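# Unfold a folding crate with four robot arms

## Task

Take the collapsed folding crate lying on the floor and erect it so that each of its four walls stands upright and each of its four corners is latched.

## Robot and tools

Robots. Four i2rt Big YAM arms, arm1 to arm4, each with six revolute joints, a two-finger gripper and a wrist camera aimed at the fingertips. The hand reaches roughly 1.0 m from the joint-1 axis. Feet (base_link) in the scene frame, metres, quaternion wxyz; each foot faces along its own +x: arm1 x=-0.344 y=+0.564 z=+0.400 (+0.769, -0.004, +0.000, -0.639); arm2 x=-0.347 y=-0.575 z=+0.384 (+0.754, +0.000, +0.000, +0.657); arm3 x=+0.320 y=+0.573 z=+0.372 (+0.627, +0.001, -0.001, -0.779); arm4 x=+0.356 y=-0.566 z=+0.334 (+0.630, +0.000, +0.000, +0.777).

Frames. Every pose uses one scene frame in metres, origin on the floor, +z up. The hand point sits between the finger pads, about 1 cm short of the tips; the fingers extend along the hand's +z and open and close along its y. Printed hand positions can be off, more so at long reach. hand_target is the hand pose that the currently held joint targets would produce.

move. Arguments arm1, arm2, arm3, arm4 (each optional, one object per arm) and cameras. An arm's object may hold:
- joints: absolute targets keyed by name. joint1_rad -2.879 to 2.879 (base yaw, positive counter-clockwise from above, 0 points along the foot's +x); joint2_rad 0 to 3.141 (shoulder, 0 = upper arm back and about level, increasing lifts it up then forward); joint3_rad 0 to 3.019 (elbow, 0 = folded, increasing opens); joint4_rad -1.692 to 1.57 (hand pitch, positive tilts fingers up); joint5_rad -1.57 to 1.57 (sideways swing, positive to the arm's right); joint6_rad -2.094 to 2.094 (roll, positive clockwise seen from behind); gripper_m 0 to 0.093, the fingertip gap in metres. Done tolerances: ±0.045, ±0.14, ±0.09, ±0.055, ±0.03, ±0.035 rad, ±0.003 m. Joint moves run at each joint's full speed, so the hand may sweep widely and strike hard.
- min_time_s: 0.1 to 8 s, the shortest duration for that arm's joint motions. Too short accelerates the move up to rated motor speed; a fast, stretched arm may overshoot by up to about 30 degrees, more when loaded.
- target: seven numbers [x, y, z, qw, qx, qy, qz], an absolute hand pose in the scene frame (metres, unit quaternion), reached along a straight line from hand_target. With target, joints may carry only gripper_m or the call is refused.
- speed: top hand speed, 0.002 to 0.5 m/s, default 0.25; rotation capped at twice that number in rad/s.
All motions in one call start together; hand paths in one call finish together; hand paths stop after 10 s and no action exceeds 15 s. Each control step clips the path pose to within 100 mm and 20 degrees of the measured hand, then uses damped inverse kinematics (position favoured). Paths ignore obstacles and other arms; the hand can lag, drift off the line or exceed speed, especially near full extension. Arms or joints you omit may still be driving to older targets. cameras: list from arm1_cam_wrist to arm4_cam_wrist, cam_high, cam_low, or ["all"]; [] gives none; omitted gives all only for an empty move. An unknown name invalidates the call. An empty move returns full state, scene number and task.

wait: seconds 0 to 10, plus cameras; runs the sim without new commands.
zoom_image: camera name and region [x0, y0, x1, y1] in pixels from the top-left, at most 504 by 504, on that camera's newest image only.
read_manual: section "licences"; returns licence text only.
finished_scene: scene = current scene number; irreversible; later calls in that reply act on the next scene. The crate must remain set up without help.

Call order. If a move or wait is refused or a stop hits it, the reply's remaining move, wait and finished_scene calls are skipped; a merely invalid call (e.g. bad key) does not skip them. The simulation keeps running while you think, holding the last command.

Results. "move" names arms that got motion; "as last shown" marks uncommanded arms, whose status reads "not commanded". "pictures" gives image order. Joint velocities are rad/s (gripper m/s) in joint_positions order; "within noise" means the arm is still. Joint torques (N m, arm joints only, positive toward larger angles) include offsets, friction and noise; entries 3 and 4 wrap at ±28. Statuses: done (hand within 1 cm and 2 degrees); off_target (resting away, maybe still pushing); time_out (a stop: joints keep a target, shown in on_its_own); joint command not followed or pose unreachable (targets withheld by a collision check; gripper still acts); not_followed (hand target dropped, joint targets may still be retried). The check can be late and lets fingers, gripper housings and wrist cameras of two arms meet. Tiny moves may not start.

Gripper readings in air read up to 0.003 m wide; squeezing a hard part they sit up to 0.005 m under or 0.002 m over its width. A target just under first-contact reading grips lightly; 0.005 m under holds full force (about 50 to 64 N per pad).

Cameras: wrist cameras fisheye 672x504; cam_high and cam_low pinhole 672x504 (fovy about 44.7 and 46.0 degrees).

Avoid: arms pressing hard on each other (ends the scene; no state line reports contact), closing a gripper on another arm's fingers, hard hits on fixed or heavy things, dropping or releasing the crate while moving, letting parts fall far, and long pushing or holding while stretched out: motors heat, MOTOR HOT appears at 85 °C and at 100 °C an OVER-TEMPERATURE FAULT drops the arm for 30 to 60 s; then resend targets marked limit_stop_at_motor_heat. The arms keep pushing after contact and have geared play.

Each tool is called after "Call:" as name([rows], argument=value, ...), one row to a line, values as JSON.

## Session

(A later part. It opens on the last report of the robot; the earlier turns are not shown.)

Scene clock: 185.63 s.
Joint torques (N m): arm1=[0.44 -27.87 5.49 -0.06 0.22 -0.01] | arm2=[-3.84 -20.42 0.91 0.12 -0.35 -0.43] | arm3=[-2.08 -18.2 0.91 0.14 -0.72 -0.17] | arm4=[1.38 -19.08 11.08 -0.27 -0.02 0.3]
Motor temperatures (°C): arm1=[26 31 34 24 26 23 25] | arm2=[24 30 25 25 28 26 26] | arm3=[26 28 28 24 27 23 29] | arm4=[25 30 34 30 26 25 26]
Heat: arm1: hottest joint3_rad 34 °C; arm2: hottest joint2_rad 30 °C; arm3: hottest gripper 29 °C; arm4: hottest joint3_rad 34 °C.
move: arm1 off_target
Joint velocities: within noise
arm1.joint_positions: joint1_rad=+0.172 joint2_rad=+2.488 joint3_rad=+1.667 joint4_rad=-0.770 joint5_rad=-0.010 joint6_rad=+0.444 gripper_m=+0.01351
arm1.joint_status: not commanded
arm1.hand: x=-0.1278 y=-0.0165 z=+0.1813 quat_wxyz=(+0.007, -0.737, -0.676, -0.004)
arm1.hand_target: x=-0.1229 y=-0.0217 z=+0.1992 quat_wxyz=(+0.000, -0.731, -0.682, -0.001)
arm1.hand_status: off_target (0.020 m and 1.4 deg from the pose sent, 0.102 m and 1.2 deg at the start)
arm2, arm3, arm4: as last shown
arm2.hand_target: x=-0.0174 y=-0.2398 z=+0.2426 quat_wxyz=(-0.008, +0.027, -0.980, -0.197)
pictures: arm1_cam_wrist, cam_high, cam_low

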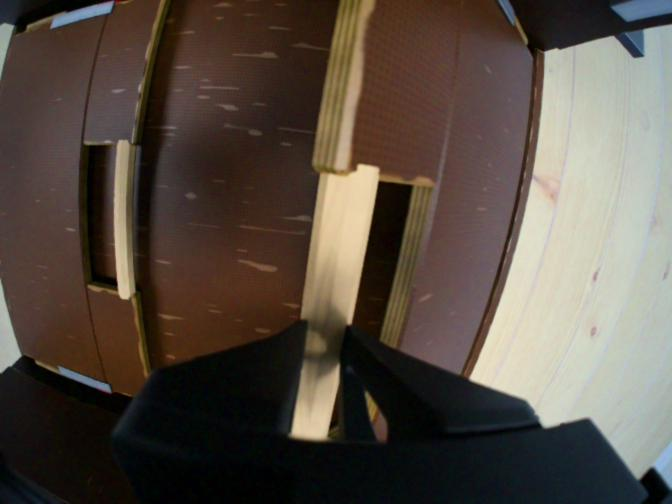

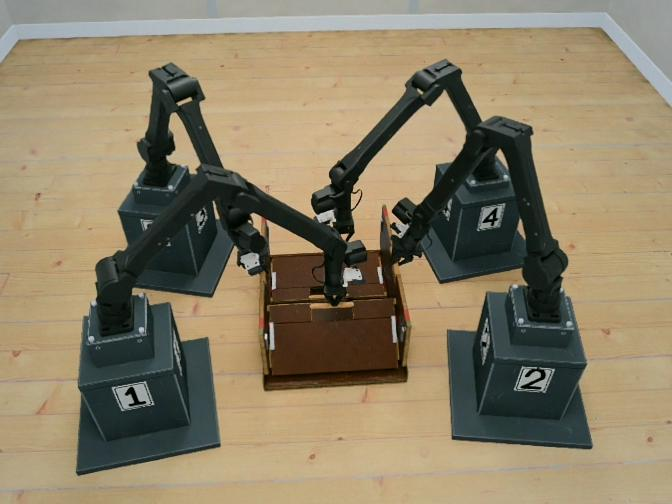

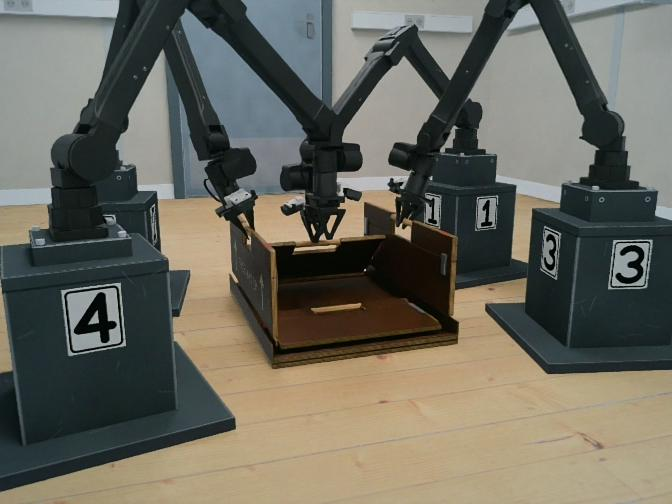

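Call:
move(arm1={"target": [-0.078, -0.022, 0.130, 0, 0.7314, 0.6820, 0], "speed": 0.2})

Call:
move(arm1={"target": [-0.064, -0.022, 0.022, 0, 0.7314, 0.6820, 0], "speed": 0.15}, cameras=["arm1_cam_wrist", "cam_low"])

Scene clock: 196.17 s.
Joint torques (N m): arm1=[-0.32 -25.58 8.18 0.25 0.11 0.25] | arm2=[-3.78 -20.48 0.91 0.1 -0.35 -0.43] | arm3=[-2.37 -18.32 1.01 0.12 -0.73 -0.18] | arm4=[1.38 -19.08 11.1 -0.27 -0.02 0.29]
Motor temperatures (°C): arm1=[26 31 34 24 26 23 25] | arm2=[24 30 25 25 28 26 26] | arm3=[26 28 28 24 27 23 29] | arm4=[25 30 34 30 26 25 26]
Heat: arm1: hottest joint3_rad 34 °C; arm2: hottest joint2_rad 30 °C; arm3: hottest gripper 29 °C; arm4: hottest joint3_rad 34 °C.
move: arm1 off_target
Joint velocities: within noise
arm1.joint_positions: joint1_rad=+0.252 joint2_rad=+2.620 joint3_rad=+1.759 joint4_rad=-0.747 joint5_rad=-0.005 joint6_rad=+0.482 gripper_m=+0.00806
arm1.joint_status: not commanded
arm1.on_its_own: gripper_m moved -0.00545 to your old target +0.00800
arm1.hand: x=-0.0814 y=-0.0022 z=+0.1244 quat_wxyz=(+0.017, -0.723, -0.691, -0.004)
arm1.hand_target: x=-0.0748 y=-0.0184 z=+0.1310 quat_wxyz=(+0.003, -0.729, -0.685, +0.000)
arm1.hand_status: off_target (0.021 m and 2.4 deg from the pose sent, 0.072 m and 1.4 deg at the start)
arm2, arm3, arm4: as last shown
pictures: none

Scene clock: 197.57 s.
Joint torques (N m): arm1=[0.73 -23.47 7.38 0.75 0.21 0.21] | arm2=[-3.78 -20.48 0.91 0.1 -0.35 -0.43] | arm3=[-2.08 -18.02 0.91 0.17 -0.72 -0.16] | arm4=[1.38 -19.08 11.1 -0.27 -0.02 0.29]
Motor temperatures (°C): arm1=[26 31 34 24 26 23 25] | arm2=[24 30 25 25 28 26 26] | arm3=[26 28 28 24 27 23 29] | arm4=[25 30 34 30 26 25 26]
Heat: arm1: hottest joint3_rad 34 °C; arm2: hottest joint2_rad 30 °C; arm3: hottest gripper 29 °C; arm4: hottest joint3_rad 34 °C.
move: arm1 off_target
Joint velocities: within noise
arm1.joint_positions: joint1_rad=+0.258 joint2_rad=+2.835 joint3_rad=+1.965 joint4_rad=-0.693 joint5_rad=-0.008 joint6_rad=+0.505 gripper_m=+0.00806
arm1.joint_status: not commanded
arm1.hand: x=-0.0661 y=-0.0258 z=+0.0418 quat_wxyz=(-0.005, -0.729, -0.685, +0.001)
arm1.hand_target: x=-0.0643 y=-0.0196 z=+0.0221 quat_wxyz=(+0.000, -0.731, -0.682, +0.000)
arm1.hand_status: off_target (0.020 m and 0.7 deg from the pose sent, 0.106 m and 2.4 deg at the start)
arm2, arm3: as last shown
arm4.joint_positions: joint1_rad=+0.241 joint2_rad=+2.150 joint3_rad=+1.469 joint4_rad=-0.910 joint5_rad=-0.003 joint6_rad=+0.381 gripper_m=+0.06007
arm4.joint_status: not commanded
arm4.hand: x=+0.1050 y=-0.0457 z=+0.2565 quat_wxyz=(+0.005, +0.731, -0.683, +0.008)
arm4.hand_target: x=+0.1014 y=-0.0304 z=+0.2596 quat_wxyz=(+0.000, +0.723, -0.691, -0.001)
arm4.hand_status: not commanded

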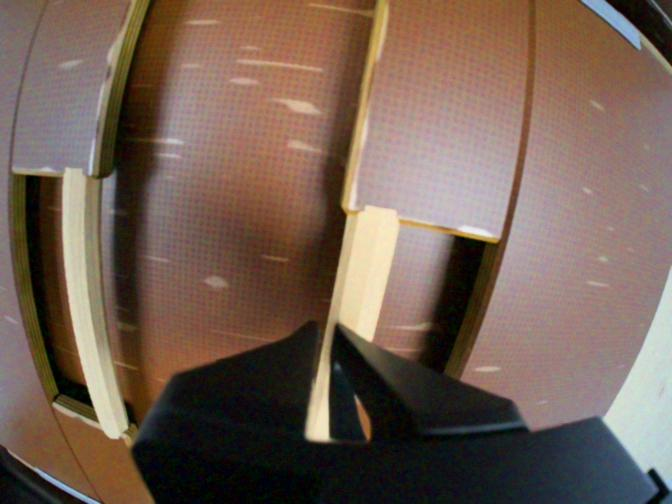

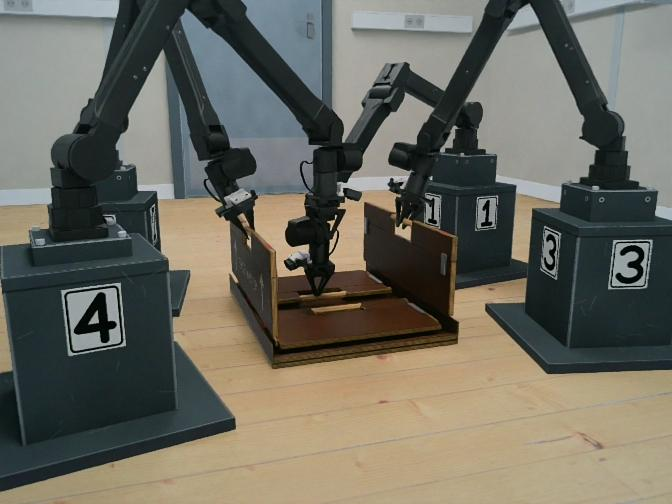

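Call:
move(arm1={"target": [-0.062, -0.024, 0.085, 0, 0.7314, 0.6820, 0], "speed": 0.2, "joints": {"gripper_m": 0.046}})

Call:
move(arm1={"target": [-0.060, -0.024, 0.019, 0, 0.7314, 0.6820, 0], "speed": 0.15, "joints": {"gripper_m": 0.046}}, cameras=["arm1_cam_wrist"])

Scene clock: 200.90 s.
Joint torques (N m): arm1=[-0.73 -26.81 5.26 0.24 0.25 0.21] | arm2=[-3.78 -20.42 0.91 0.12 -0.34 -0.43] | arm3=[-2.14 -17.55 0.88 0.05 -0.75 -0.16] | arm4=[1.38 -19.08 11.1 -0.27 -0.01 0.3]
Motor temperatures (°C): arm1=[26 31 34 24 26 23 25] | arm2=[24 30 25 25 28 26 26] | arm3=[26 28 27 24 27 23 29] | arm4=[25 31 34 30 26 25 26]
Heat: arm1: hottest joint3_rad 34 °C; arm2: hottest joint2_rad 30 °C; arm3: hottest gripper 29 °C; arm4: hottest joint3_rad 34 °C.
move: arm1 done
Joint velocities: within noise
arm1.joint_positions: joint1_rad=+0.267 joint2_rad=+2.742 joint3_rad=+1.908 joint4_rad=-0.727 joint5_rad=-0.008 joint6_rad=+0.504 gripper_m=+0.04594
arm1.joint_status: all done
arm1.hand: x=-0.0582 y=-0.0275 z=+0.0864 quat_wxyz=(-0.006, -0.725, -0.689, +0.002)
arm1.hand_target: x=-0.0624 y=-0.0250 z=+0.0853 quat_wxyz=(+0.000, -0.731, -0.682, +0.001)
arm1.hand_status: done (0.005 m and 1.3 deg from the pose sent, 0.043 m and 0.7 deg at the start)
arm2.joint_positions: joint1_rad=-0.707 joint2_rad=+2.075 joint3_rad=+0.912 joint4_rad=-0.134 joint5_rad=-0.296 joint6_rad=+0.703 gripper_m=+0.01652
arm2.joint_status: not commanded
arm2.hand: x=-0.0207 y=-0.2179 z=+0.2318 quat_wxyz=(-0.007, +0.032, -0.979, -0.199)
arm2.hand_target: x=-0.0174 y=-0.2398 z=+0.2426 quat_wxyz=(-0.008, +0.027, -0.980, -0.197)
arm2.hand_status: not commanded
arm3.joint_positions: joint1_rad=-0.638 joint2_rad=+2.050 joint3_rad=+1.001 joint4_rad=-0.234 joint5_rad=-0.279 joint6_rad=+0.721 gripper_m=+0.01589
arm3.joint_status: not commanded
arm3.hand: x=-0.0365 y=+0.1989 z=+0.2431 quat_wxyz=(-0.197, -0.980, -0.018, +0.015)
arm3.hand_target: x=-0.0290 y=+0.2148 z=+0.2510 quat_wxyz=(-0.197, -0.980, -0.017, +0.004)
arm3.hand_status: not commanded
arm4: as last shown
pictures: none

Scene clock: 202.07 s.
Joint torques (N m): arm1=[-0.21 -26.17 7.91 0.61 0.2 0.19] | arm2=[-3.84 -20.42 0.91 0.12 -0.35 -0.43] | arm3=[-2.37 -18.55 1.1 0.12 -0.74 -0.17] | arm4=[1.38 -19.08 11.08 -0.27 -0.01 0.3]
Motor temperatures (°C): arm1=[26 31 34 24 26 23 25] | arm2=[24 30 25 25 28 26 26] | arm3=[26 28 27 24 27 23 29] | arm4=[25 31 34 30 26 25 26]
Heat: arm1: hottest joint3_rad 34 °C; arm2: hottest joint2_rad 30 °C; arm3: hottest gripper 29 °C; arm4: hottest joint3_rad 34 °C.
move: arm1 off_target
Joint velocities: within noise
arm1.joint_positions: joint1_rad=+0.267 joint2_rad=+2.877 joint3_rad=+1.990 joint4_rad=-0.707 joint5_rad=-0.010 joint6_rad=+0.510 gripper_m=+0.04595
arm1.joint_status: all done
arm1.hand: x=-0.0653 y=-0.0135 z=+0.0218 quat_wxyz=(+0.010, -0.727, -0.686, -0.004)
arm1.hand_target: x=-0.0602 y=-0.0235 z=+0.0199 quat_wxyz=(+0.000, -0.732, -0.682, +0.000)
arm1.hand_status: off_target (0.012 m and 1.4 deg from the pose sent, 0.068 m and 1.3 deg at the start)
arm2, arm3, arm4: as last shown

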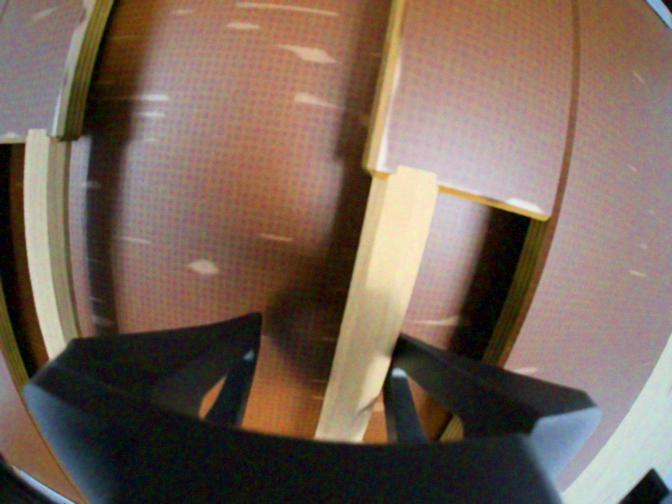

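Call:
move(arm1={"target": [-0.068, -0.024, 0.017, 0, 0.7314, 0.6820, 0], "speed": 0.15, "joints": {"gripper_m": 0.006}}, cameras=["arm1_cam_wrist"])

Scene clock: 204.03 s.
Joint torques (N m): arm1=[-0.38 -25.99 6.83 1.26 -0.02 0.09] | arm2=[-3.78 -20.48 0.92 0.12 -0.35 -0.43] | arm3=[-1.73 -17.67 1.05 0.29 -0.74 -0.18] | arm4=[1.32 -19.08 11.08 -0.28 -0.02 0.29]
Motor temperatures (°C): arm1=[26 31 34 24 26 23 25] | arm2=[24 30 25 25 28 26 26] | arm3=[26 28 27 24 27 23 29] | arm4=[25 31 34 30 26 25 26]
Heat: arm1: hottest joint3_rad 34 °C; arm2: hottest joint2_rad 30 °C; arm3: hottest gripper 29 °C; arm4: hottest joint3_rad 34 °C.
move: arm1 off_target
Joint velocities: within noise
arm1.joint_positions: joint1_rad=+0.254 joint2_rad=+2.878 joint3_rad=+1.990 joint4_rad=-0.713 joint5_rad=+0.005 joint6_rad=+0.517 gripper_m=+0.01765
arm1.joint_status: gripper_m off_target (ended at +0.01768, target +0.00600)
arm1.hand: x=-0.0767 y=-0.0163 z=+0.0210 quat_wxyz=(+0.015, -0.734, -0.678, +0.002)
arm1.hand_target: x=-0.0731 y=-0.0258 z=+0.0170 quat_wxyz=(+0.001, -0.736, -0.677, +0.004)
arm1.hand_status: off_target (0.012 m and 1.9 deg from the pose sent, 0.012 m and 1.4 deg at the start)
arm2, arm3, arm4: as last shown

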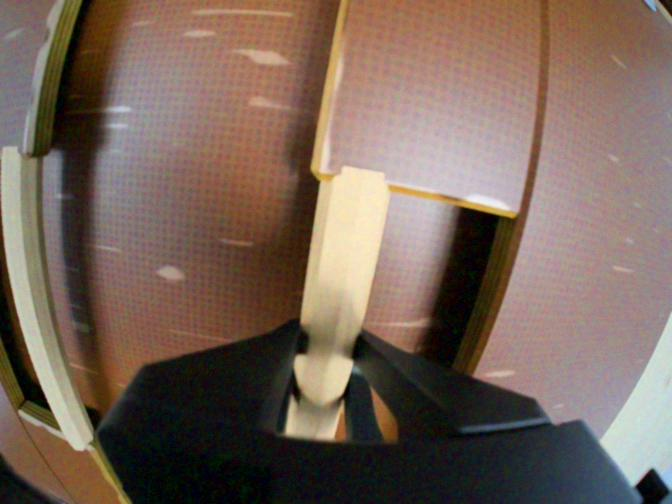

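Call:
move(arm1={"target": [-0.082, -0.022, 0.130, 0, 0.7314, 0.6820, 0], "speed": 0.18})

Call:
move(arm1={"target": [-0.128, -0.022, 0.195, 0, 0.7314, 0.6820, 0], "speed": 0.18}, cameras=["arm1_cam_wrist"])

Scene clock: 207.43 s.
Joint torques (N m): arm1=[-0.26 -30.27 4.71 -0.53 0.45 0.06] | arm2=[-3.78 -20.48 0.94 0.1 -0.35 -0.43] | arm3=[-2.02 -18.37 0.92 0.2 -0.71 -0.21] | arm4=[1.38 -19.08 11.1 -0.28 -0.02 0.3]
Motor temperatures (°C): arm1=[26 32 33 24 26 23 25] | arm2=[24 30 25 24 28 26 26] | arm3=[26 28 27 24 27 23 29] | arm4=[25 31 34 30 26 25 26]
Heat: arm1: hottest joint3_rad 33 °C; arm2: hottest joint2_rad 30 °C; arm3: hottest gripper 29 °C; arm4: hottest joint3_rad 34 °C.
move: arm1 off_target
Joint velocities: within noise
arm1.joint_positions: joint1_rad=+0.226 joint2_rad=+2.677 joint3_rad=+1.805 joint4_rad=-0.710 joint5_rad=-0.022 joint6_rad=+0.490 gripper_m=+0.01695
arm1.joint_status: not commanded
arm1.hand: x=-0.0896 y=-0.0172 z=+0.1009 quat_wxyz=(+0.001, -0.735, -0.679, -0.008)
arm1.hand_target: x=-0.0816 y=-0.0250 z=+0.1289 quat_wxyz=(-0.006, -0.731, -0.683, -0.003)
arm1.hand_status: off_target (0.030 m and 1.1 deg from the pose sent, 0.109 m and 1.9 deg at the start)
arm2, arm3, arm4: as last shown
pictures: none

Scene clock: 208.50 s.
Joint torques (N m): arm1=[-0.73 -30.27 4.7 -1.29 1.01 -0.02] | arm2=[-3.78 -20.42 0.91 0.12 -0.35 -0.43] | arm3=[-2.08 -18.2 0.84 0.06 -0.75 -0.18] | arm4=[1.38 -19.08 11.08 -0.28 -0.01 0.3]
Motor temperatures (°C): arm1=[26 32 33 24 26 23 25] | arm2=[24 30 25 24 28 26 26] | arm3=[26 28 27 24 27 23 29] | arm4=[25 31 34 30 26 25 26]
Heat: arm1: hottest joint3_rad 33 °C; arm2: hottest joint2_rad 30 °C; arm3: hottest gripper 29 °C; arm4: hottest joint3_rad 34 °C.
move: arm1 off_target
Joint velocities: within noise
arm1.joint_positions: joint1_rad=+0.172 joint2_rad=+2.521 joint3_rad=+1.675 joint4_rad=-0.732 joint5_rad=-0.027 joint6_rad=+0.436 gripper_m=+0.01713
arm1.joint_status: not commanded
arm1.hand: x=-0.1245 y=-0.0174 z=+0.1638 quat_wxyz=(-0.002, -0.735, -0.679, -0.010)
arm1.hand_target: x=-0.1272 y=-0.0221 z=+0.1937 quat_wxyz=(+0.000, -0.731, -0.682, +0.000)
arm1.hand_status: off_target (0.032 m and 1.3 deg from the pose sent, 0.102 m and 1.1 deg at the start)
arm2, arm3, arm4: as last shown

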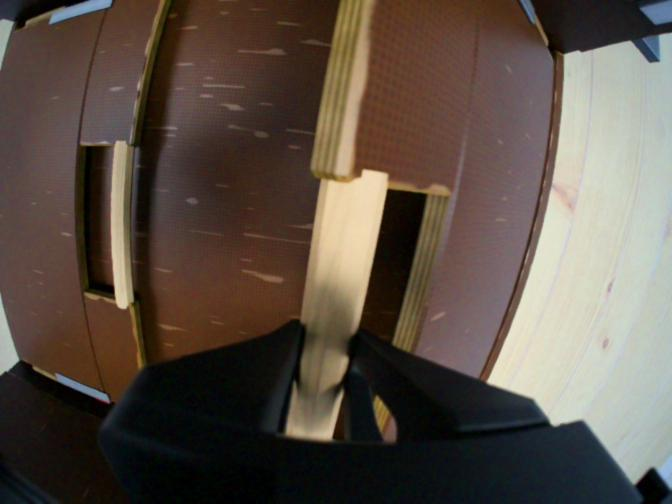

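Call:
move(arm1={"target": [-0.216, -0.022, 0.252, 0, 0.7314, 0.6820, 0], "speed": 0.18})

Call:
move(arm1={"target": [-0.262, -0.022, 0.264, 0, 0.7314, 0.6820, 0], "speed": 0.12}, cameras=["arm1_cam_wrist", "cam_low", "cam_high", "arm4_cam_wrist"])

Scene clock: 212.17 s.
Joint torques (N m): arm1=[-0.21 -27.99 5.11 -0.85 0.83 -0.03] | arm2=[-3.84 -20.48 0.92 0.09 -0.35 -0.43] | arm3=[-2.32 -17.73 0.87 0.13 -0.76 -0.16] | arm4=[1.38 -19.08 11.08 -0.27 -0.02 0.3]
Motor temperatures (°C): arm1=[26 32 33 24 26 23 25] | arm2=[24 30 24 24 28 26 26] | arm3=[26 27 27 24 27 23 29] | arm4=[25 31 34 30 26 25 26]
Heat: arm1: hottest joint3_rad 33 °C; arm2: hottest joint2_rad 30 °C; arm3: hottest gripper 29 °C; arm4: hottest joint3_rad 34 °C.
move: arm1 off_target
Joint velocities: within noise
arm1.joint_positions: joint1_rad=+0.045 joint2_rad=+2.355 joint3_rad=+1.546 joint4_rad=-0.769 joint5_rad=-0.024 joint6_rad=+0.306 gripper_m=+0.01667
arm1.joint_status: not commanded
arm1.hand: x=-0.2050 y=-0.0195 z=+0.2289 quat_wxyz=(-0.003, -0.733, -0.680, -0.008)
arm1.hand_target: x=-0.2121 y=-0.0218 z=+0.2508 quat_wxyz=(-0.001, -0.731, -0.682, +0.000)
arm1.hand_status: off_target (0.026 m and 1.0 deg from the pose sent, 0.127 m and 1.3 deg at the start)
arm2, arm3, arm4: as last shown
pictures: none

Scene clock: 213.23 s.
Joint torques (N m): arm1=[-2.49 -27.75 5 -1.07 1.33 -0.15] | arm2=[-3.78 -20.42 0.91 0.12 -0.35 -0.43] | arm3=[-2.2 -18.32 0.87 0.12 -0.72 -0.15] | arm4=[1.38 -19.08 11.08 -0.27 -0.02 0.3]
Motor temperatures (°C): arm1=[26 32 33 24 26 23 25] | arm2=[24 30 24 24 28 26 26] | arm3=[26 27 27 24 27 23 29] | arm4=[25 31 34 30 26 25 26]
Heat: arm1: hottest joint3_rad 33 °C; arm2: hottest joint2_rad 30 °C; arm3: hottest gripper 29 °C; arm4: hottest joint3_rad 34 °C.
move: arm1 off_target
Joint velocities: within noise
arm1.joint_positions: joint1_rad=-0.013 joint2_rad=+2.321 joint3_rad=+1.516 joint4_rad=-0.769 joint5_rad=-0.038 joint6_rad=+0.243 gripper_m=+0.01667
arm1.joint_status: not commanded
arm1.hand: x=-0.2378 y=-0.0203 z=+0.2405 quat_wxyz=(-0.009, -0.732, -0.681, -0.013)
arm1.hand_target: x=-0.2574 y=-0.0219 z=+0.2632 quat_wxyz=(-0.001, -0.731, -0.682, -0.001)
arm1.hand_status: off_target (0.034 m and 1.8 deg from the pose sent, 0.067 m and 1.0 deg at the start)
arm2, arm3, arm4: as last shown
pictures: arm1_cam_wrist, arm4_cam_wrist, cam_high, cam_low

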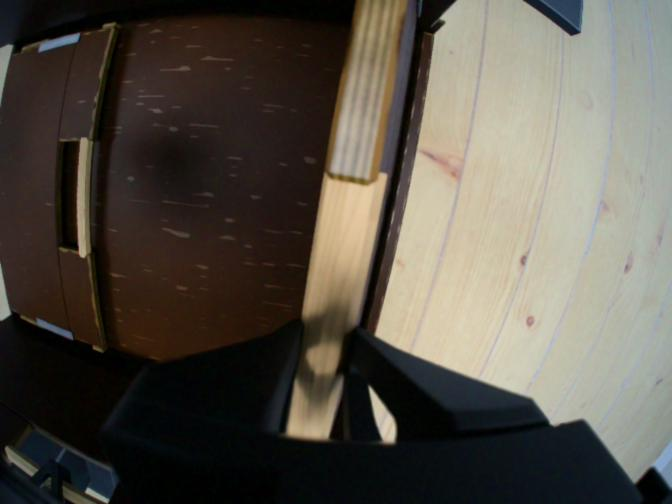

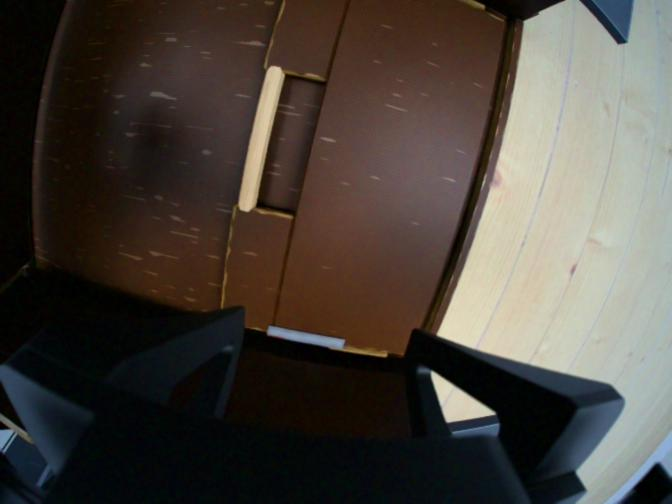

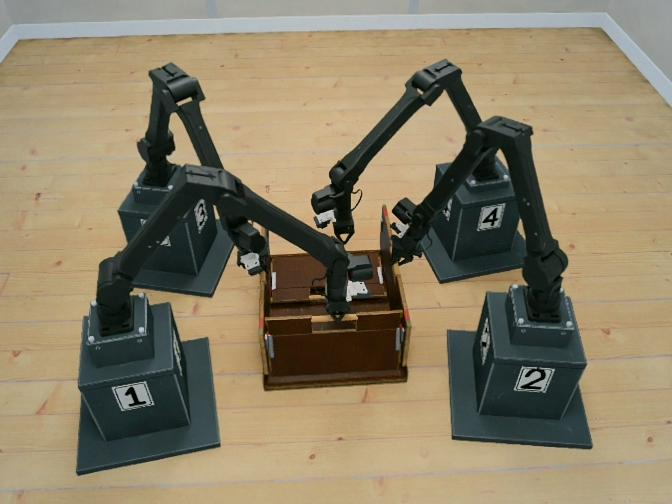

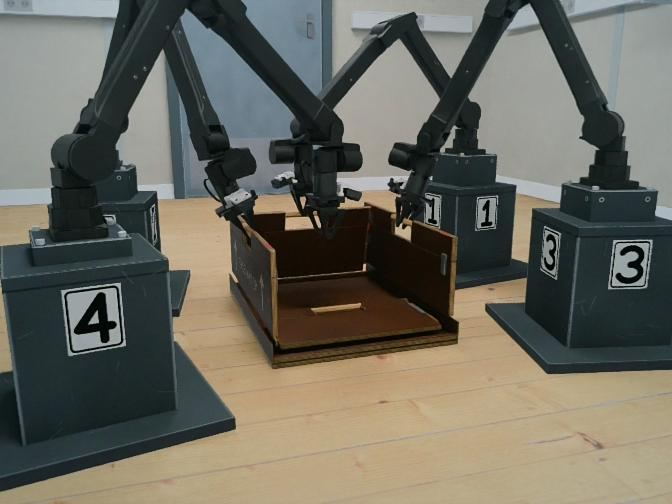

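Call:
move(arm1={"target": [-0.308, -0.022, 0.268, 0, 0.7314, 0.6820, 0], "speed": 0.1}, arm4={"target": [0.031, 0.027, 0.115, 0, 0.7071, -0.7071, 0], "speed": 0.25, "joints": {"gripper_m": 0.046}}, cameras=["all"])

Scene clock: 219.87 s.
Joint torques (N m): arm1=[-5.36 -27.46 4.64 -0.75 2.14 -0.36] | arm2=[-3.78 -20.42 0.92 0.09 -0.35 -0.43] | arm3=[-2.2 -17.44 0.95 0.12 -0.75 -0.18] | arm4=[1.9 -22.95 10.88 -0.54 0.01 0.3]
Motor temperatures (°C): arm1=[26 32 33 24 27 23 25] | arm2=[24 30 24 24 28 26 26] | arm3=[26 27 27 24 27 23 29] | arm4=[25 31 34 30 26 25 26]
Heat: arm1: hottest joint3_rad 33 °C; arm2: hottest joint2_rad 30 °C; arm3: hottest gripper 29 °C; arm4: hottest joint3_rad 34 °C.
move: arm1 off_target; arm4 off_target
Joint velocities: within noise
arm1.joint_positions: joint1_rad=-0.055 joint2_rad=+2.307 joint3_rad=+1.502 joint4_rad=-0.769 joint5_rad=-0.055 joint6_rad=+0.186 gripper_m=+0.01667
arm1.joint_status: not commanded
arm1.hand: x=-0.2596 y=-0.0206 z=+0.2450 quat_wxyz=(-0.015, -0.726, -0.687, -0.019)
arm1.hand_target: x=-0.3060 y=-0.0216 z=+0.2662 quat_wxyz=(+0.000, -0.732, -0.682, -0.001)
arm1.hand_status: off_target (0.054 m and 2.9 deg from the pose sent, 0.075 m and 1.8 deg at the start)
arm2, arm3: as last shown
arm4.joint_positions: joint1_rad=+0.293 joint2_rad=+2.573 joint3_rad=+1.865 joint4_rad=-0.873 joint5_rad=+0.000 joint6_rad=+0.481 gripper_m=+0.04607
arm4.joint_status: all done
arm4.hand: x=+0.0368 y=+0.0173 z=+0.1152 quat_wxyz=(+0.001, +0.714, -0.700, +0.005)
arm4.hand_target: x=+0.0319 y=+0.0259 z=+0.1142 quat_wxyz=(-0.001, +0.708, -0.706, +0.000)
arm4.hand_status: off_target (0.011 m and 1.3 deg from the pose sent, 0.175 m and 4.0 deg at the start)
pictures: arm1_cam_wrist, arm2_cam_wrist, arm3_cam_wrist, arm4_cam_wrist, cam_high, cam_low

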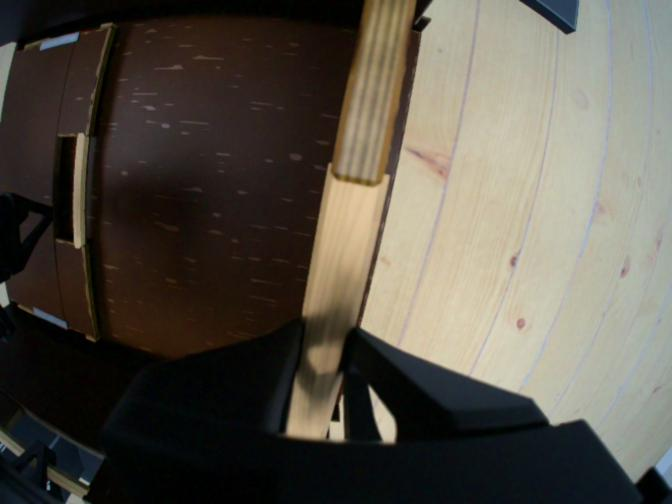

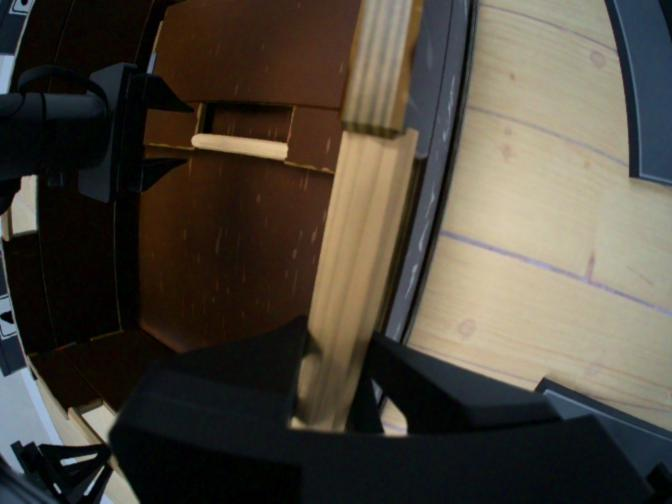

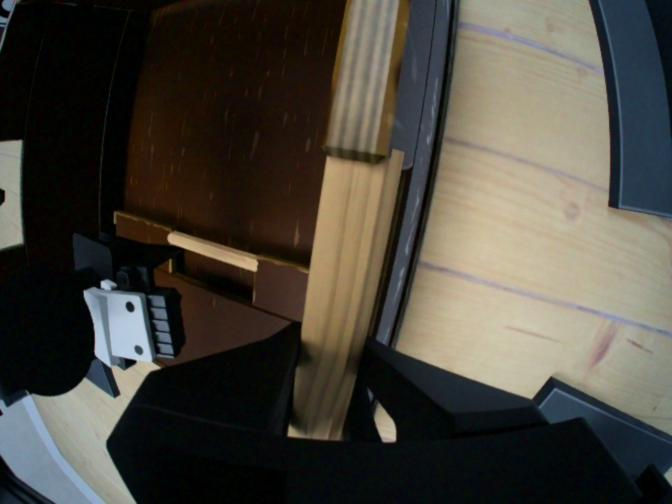

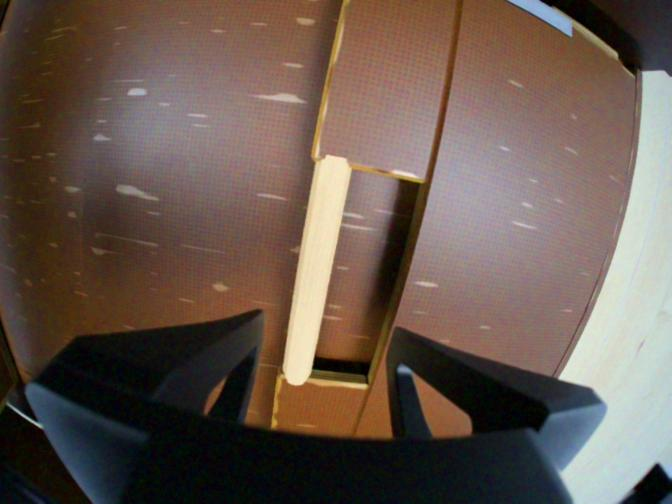

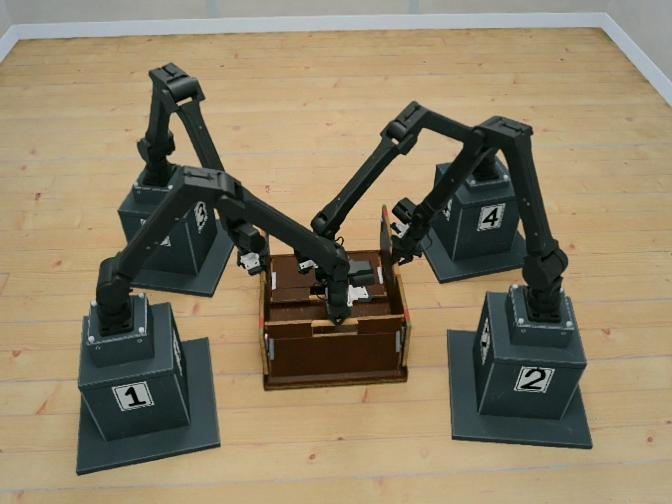

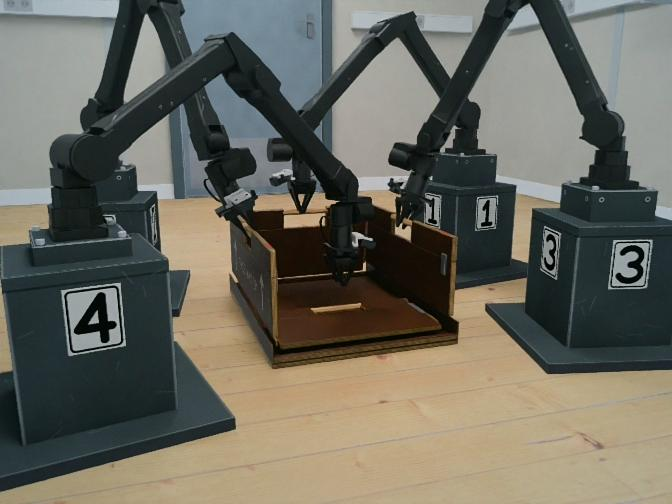

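Call:
zoom_image(camera="cam_high", region=[230, 190, 430, 400])

Call:
zoom_image(camera="cam_low", region=[210, 170, 480, 380])

Scaled by 2.400 from the camera's image (finer frame: 960x720).

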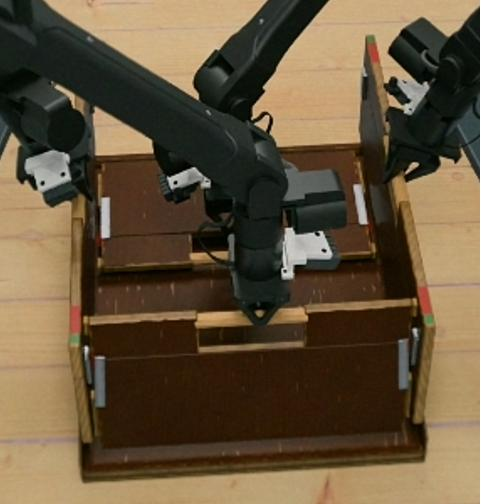

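Scaled by 1.867 from the camera's image (finer frame: 960x720).

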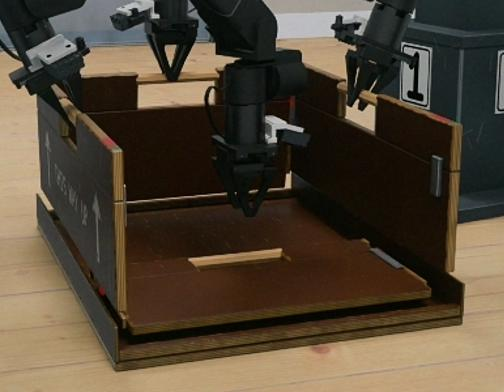

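Call:
zoom_image(camera="arm1_cam_wrist", region=[300, 0, 500, 150])

Call:
zoom_image(camera="cam_high", region=[255, 310, 335, 400])

Call:
zoom_image(camera="cam_high", region=[370, 300, 430, 400])

Scaled by 2.520 from the camera's image (finer frame: 960x720).

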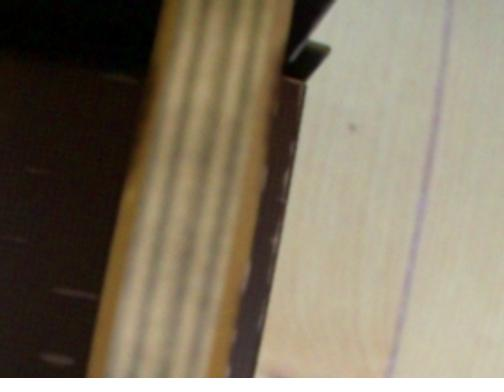

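Scaled by 5.600 from the camera's image (finer frame: 960x720).

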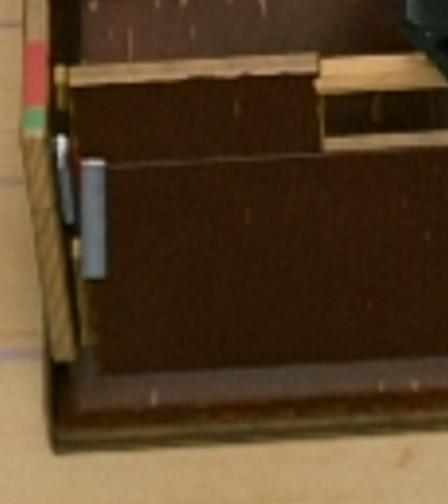

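Scaled by 5.040 from the camera's image (finer frame: 960x720).

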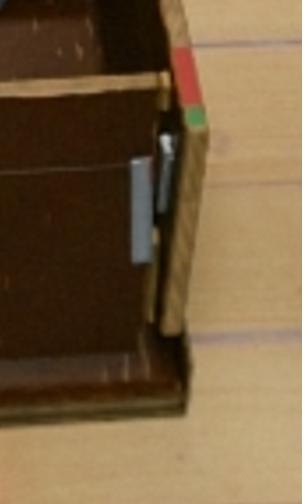

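Call:
move(arm1={"target": [-0.345, -0.022, 0.268, 0, 0.7314, 0.6820, 0], "speed": 0.06}, cameras=["arm1_cam_wrist", "cam_high", "cam_low"])

Scene clock: 234.73 s.
Joint torques (N m): arm1=[-6.07 -26.29 4.96 -0.76 2.61 -0.33] | arm2=[-3.78 -20.42 1.01 0.09 -0.25 -0.43] | arm3=[-2.43 -18.14 1.05 0.12 -0.76 -0.17] | arm4=[1.85 -22.89 10.76 -0.53 -0.01 0.3]
Motor temperatures (°C): arm1=[26 34 32 24 29 24 25] | arm2=[24 30 24 24 28 26 26] | arm3=[26 27 27 24 28 23 29] | arm4=[24 30 33 30 26 25 26]
Heat: arm1: hottest joint2_rad 34 °C; arm2: hottest joint2_rad 30 °C; arm3: hottest gripper 29 °C; arm4: hottest joint3_rad 33 °C.
move: arm1 off_target
Joint velocities: within noise
arm1.joint_positions: joint1_rad=-0.111 joint2_rad=+2.298 joint3_rad=+1.491 joint4_rad=-0.772 joint5_rad=-0.067 joint6_rad=+0.125 gripper_m=+0.01671
arm1.joint_status: not commanded
arm1.hand: x=-0.2910 y=-0.0206 z=+0.2477 quat_wxyz=(-0.018, -0.725, -0.688, -0.024)
arm1.hand_target: x=-0.3422 y=-0.0209 z=+0.2659 quat_wxyz=(+0.001, -0.732, -0.681, -0.002)
arm1.hand_status: off_target (0.058 m and 3.6 deg from the pose sent, 0.088 m and 2.9 deg at the start)
arm2.joint_positions: joint1_rad=-0.707 joint2_rad=+2.075 joint3_rad=+0.910 joint4_rad=-0.134 joint5_rad=-0.299 joint6_rad=+0.703 gripper_m=+0.01652
arm2.joint_status: not commanded
arm2.hand: x=-0.0218 y=-0.2181 z=+0.2316 quat_wxyz=(-0.005, +0.032, -0.979, -0.200)
arm2.hand_target: x=-0.0176 y=-0.2398 z=+0.2426 quat_wxyz=(-0.008, +0.027, -0.980, -0.197)
arm2.hand_status: not commanded
arm3.joint_positions: joint1_rad=-0.638 joint2_rad=+2.050 joint3_rad=+1.001 joint4_rad=-0.234 joint5_rad=-0.279 joint6_rad=+0.721 gripper_m=+0.01589
arm3.joint_status: not commanded
arm3.hand: x=-0.0365 y=+0.1989 z=+0.2431 quat_wxyz=(-0.197, -0.980, -0.018, +0.015)
arm3.hand_target: x=-0.0288 y=+0.2149 z=+0.2509 quat_wxyz=(-0.197, -0.980, -0.017, +0.004)
arm3.hand_status: not commanded
arm4.joint_positions: joint1_rad=+0.292 joint2_rad=+2.573 joint3_rad=+1.865 joint4_rad=-0.873 joint5_rad=+0.000 joint6_rad=+0.481 gripper_m=+0.04607
arm4.joint_status: not commanded
arm4.hand: x=+0.0377 y=+0.0177 z=+0.1152 quat_wxyz=(+0.001, +0.714, -0.701, +0.005)
arm4.hand_target: x=+0.0327 y=+0.0263 z=+0.1142 quat_wxyz=(-0.001, +0.708, -0.707, +0.000)
arm4.hand_status: not commanded

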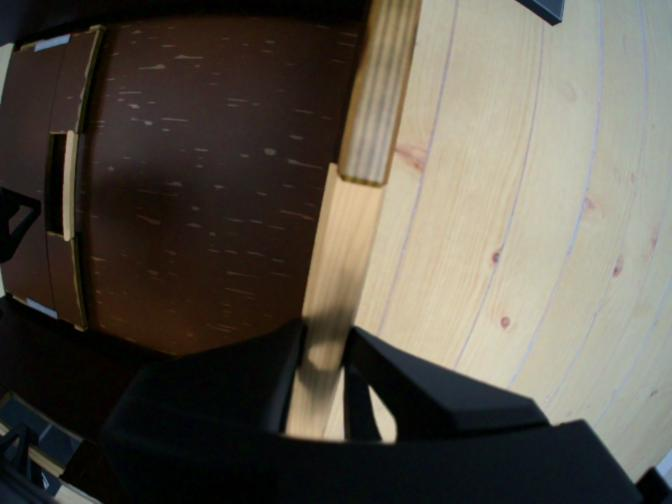

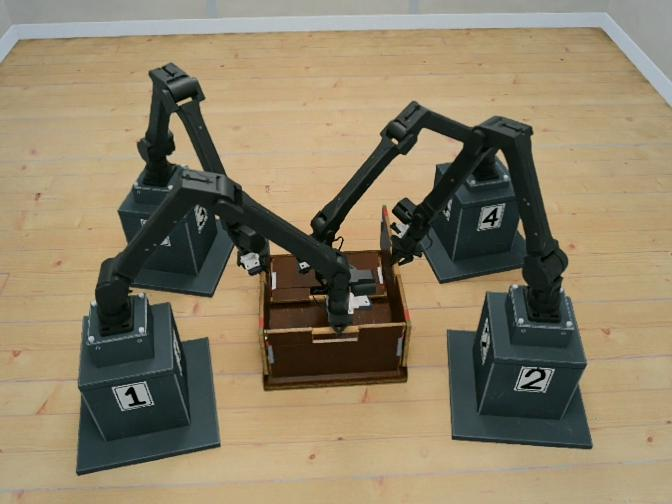

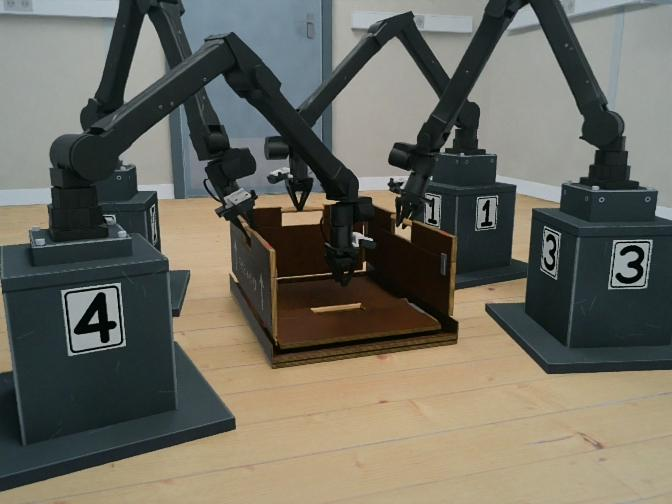

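Call:
zoom_image(camera="cam_high", region=[250, 290, 430, 400])

Call:
zoom_image(camera="cam_low", region=[210, 170, 480, 380])

Scaled by 2.800 from the camera's image (finer frame: 960x720).

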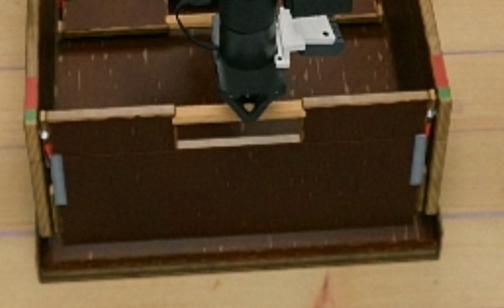

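Scaled by 1.867 from the camera's image (finer frame: 960x720).

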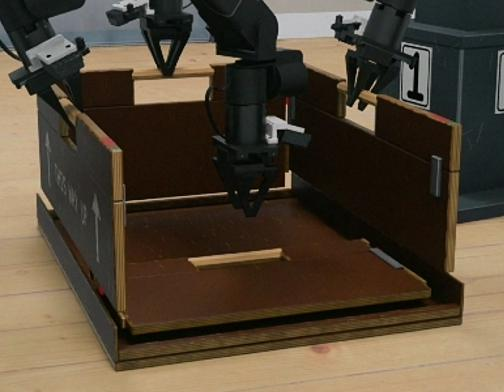

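Call:
move(arm1={"target": [-0.38, -0.022, 0.266, 0, 0.7314, 0.6820, 0], "speed": 0.06}, cameras=["arm1_cam_wrist", "arm2_cam_wrist", "arm3_cam_wrist", "cam_high", "cam_low"])

Call:
zoom_image(camera="cam_high", region=[250, 290, 430, 400])

Scene clock: 240.53 s.
Joint torques (N m): arm1=[-10.58 -26.64 4.64 -0.42 2.72 -0.63] | arm2=[-3.78 -20.42 1.01 0.1 -0.25 -0.43] | arm3=[-2.26 -18.2 1.02 0.14 -0.74 -0.17] | arm4=[1.85 -22.89 10.74 -0.53 -0.01 0.29]
Motor temperatures (°C): arm1=[26 34 32 24 30 24 25] | arm2=[24 30 24 24 27 26 26] | arm3=[26 27 27 24 28 23 29] | arm4=[24 30 33 30 26 25 26]
Heat: arm1: hottest joint2_rad 34 °C; arm2: hottest joint2_rad 30 °C; arm3: hottest gripper 29 °C; arm4: hottest joint3_rad 33 °C.
move: arm1 off_target
Joint velocities: within noise
arm1.joint_positions: joint1_rad=-0.115 joint2_rad=+2.298 joint3_rad=+1.491 joint4_rad=-0.772 joint5_rad=-0.070 joint6_rad=+0.102 gripper_m=+0.01674
arm1.joint_status: not commanded
arm1.hand: x=-0.2922 y=-0.0208 z=+0.2477 quat_wxyz=(-0.019, -0.718, -0.695, -0.025)
arm1.hand_target: x=-0.3738 y=-0.0185 z=+0.2637 quat_wxyz=(+0.001, -0.732, -0.681, -0.002)
arm1.hand_status: off_target (0.090 m and 4.3 deg from the pose sent, 0.091 m and 3.6 deg at the start)
arm2, arm3, arm4: as last shown

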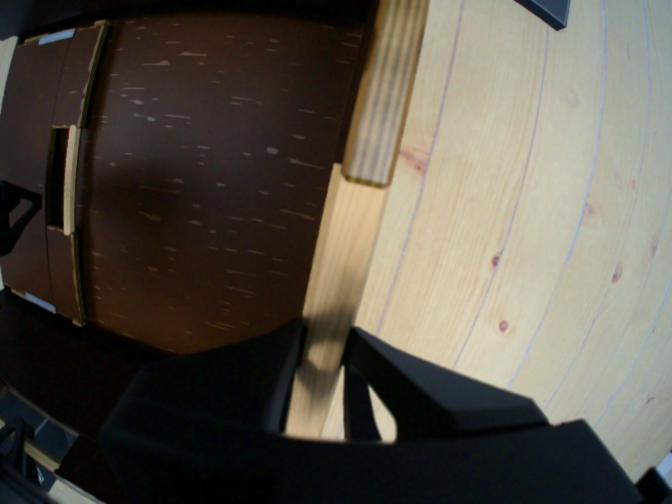

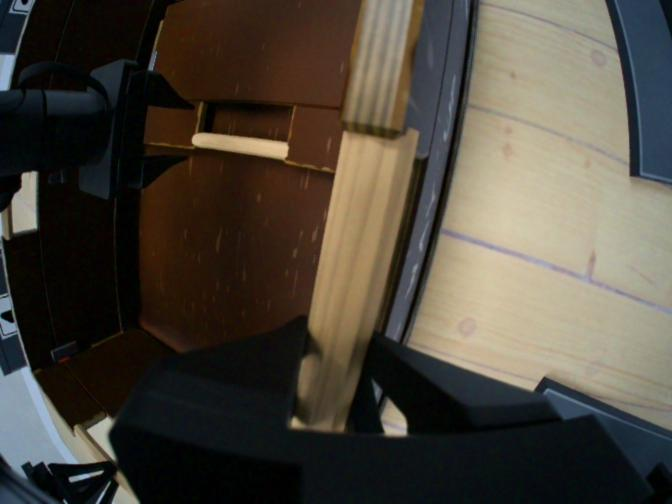

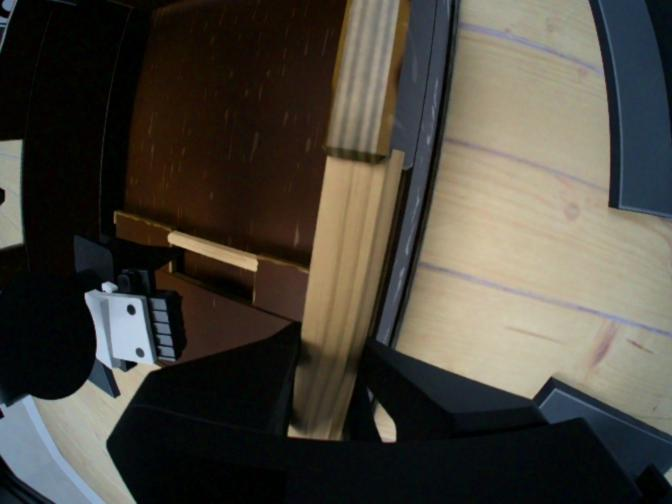

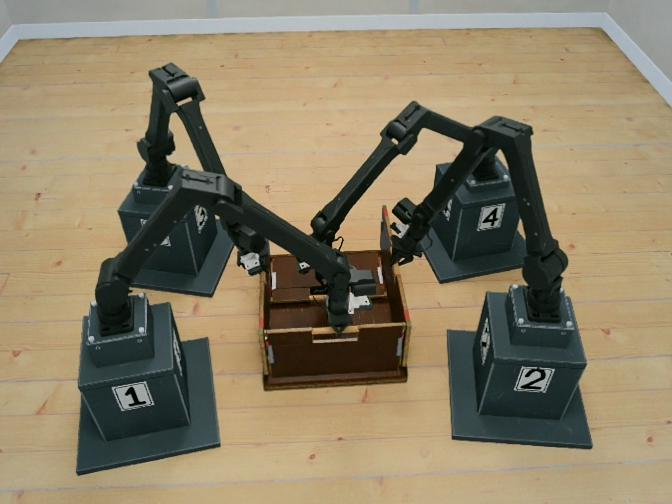

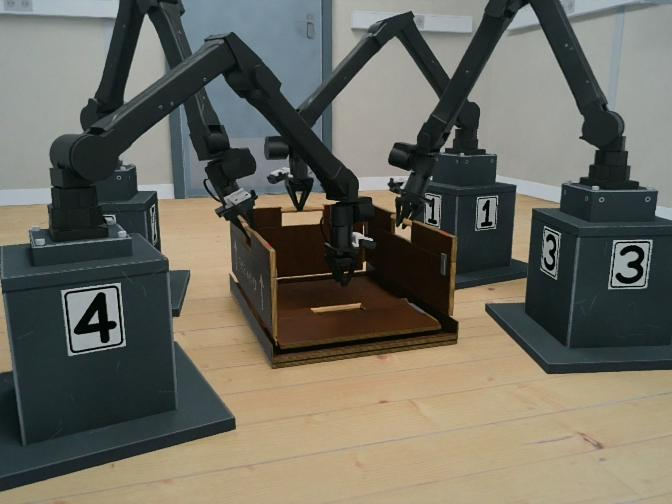

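Scaled by 2.800 from the camera's image (finer frame: 960x720).

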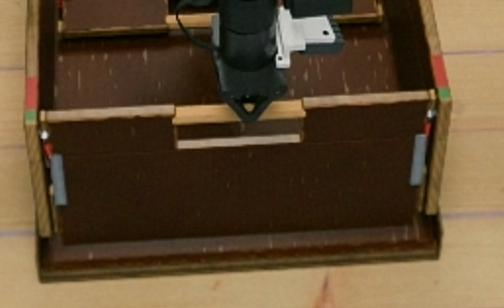

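Call:
zoom_image(camera="cam_high", region=[255, 315, 285, 390])

Call:
zoom_image(camera="cam_high", region=[385, 305, 425, 385])

Call:
zoom_image(camera="arm2_cam_wrist", region=[0, 280, 180, 460])

Call:
zoom_image(camera="cam_low", region=[340, 180, 470, 330])

Scaled by 6.720 from the camera's image (finer frame: 960x720).

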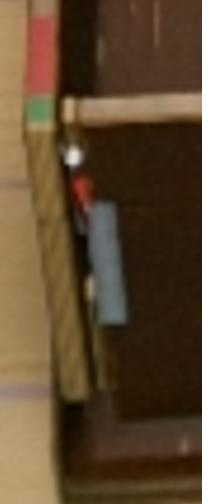

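Scaled by 6.300 from the camera's image (finer frame: 960x720).

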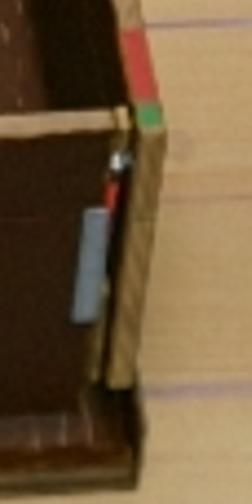

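Scaled by 2.800 from the camera's image (finer frame: 960x720).

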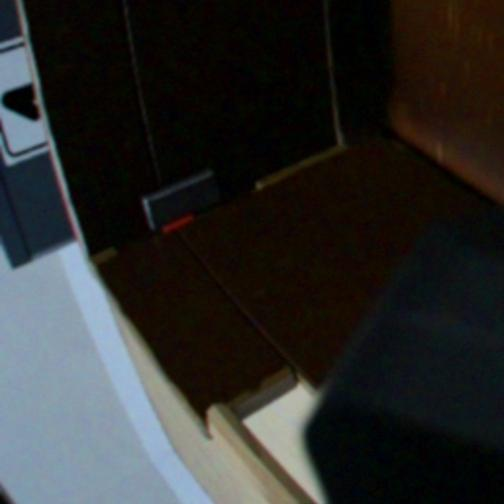

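Scaled by 3.360 from the camera's image (finer frame: 960x720).

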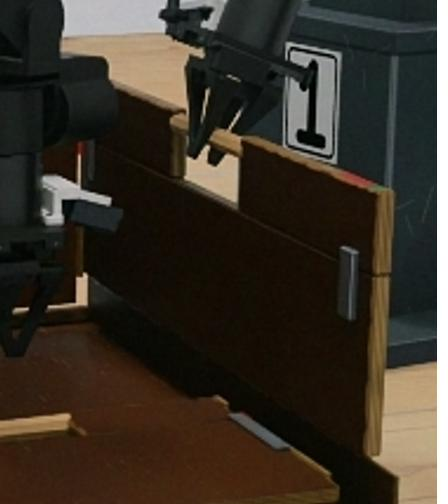

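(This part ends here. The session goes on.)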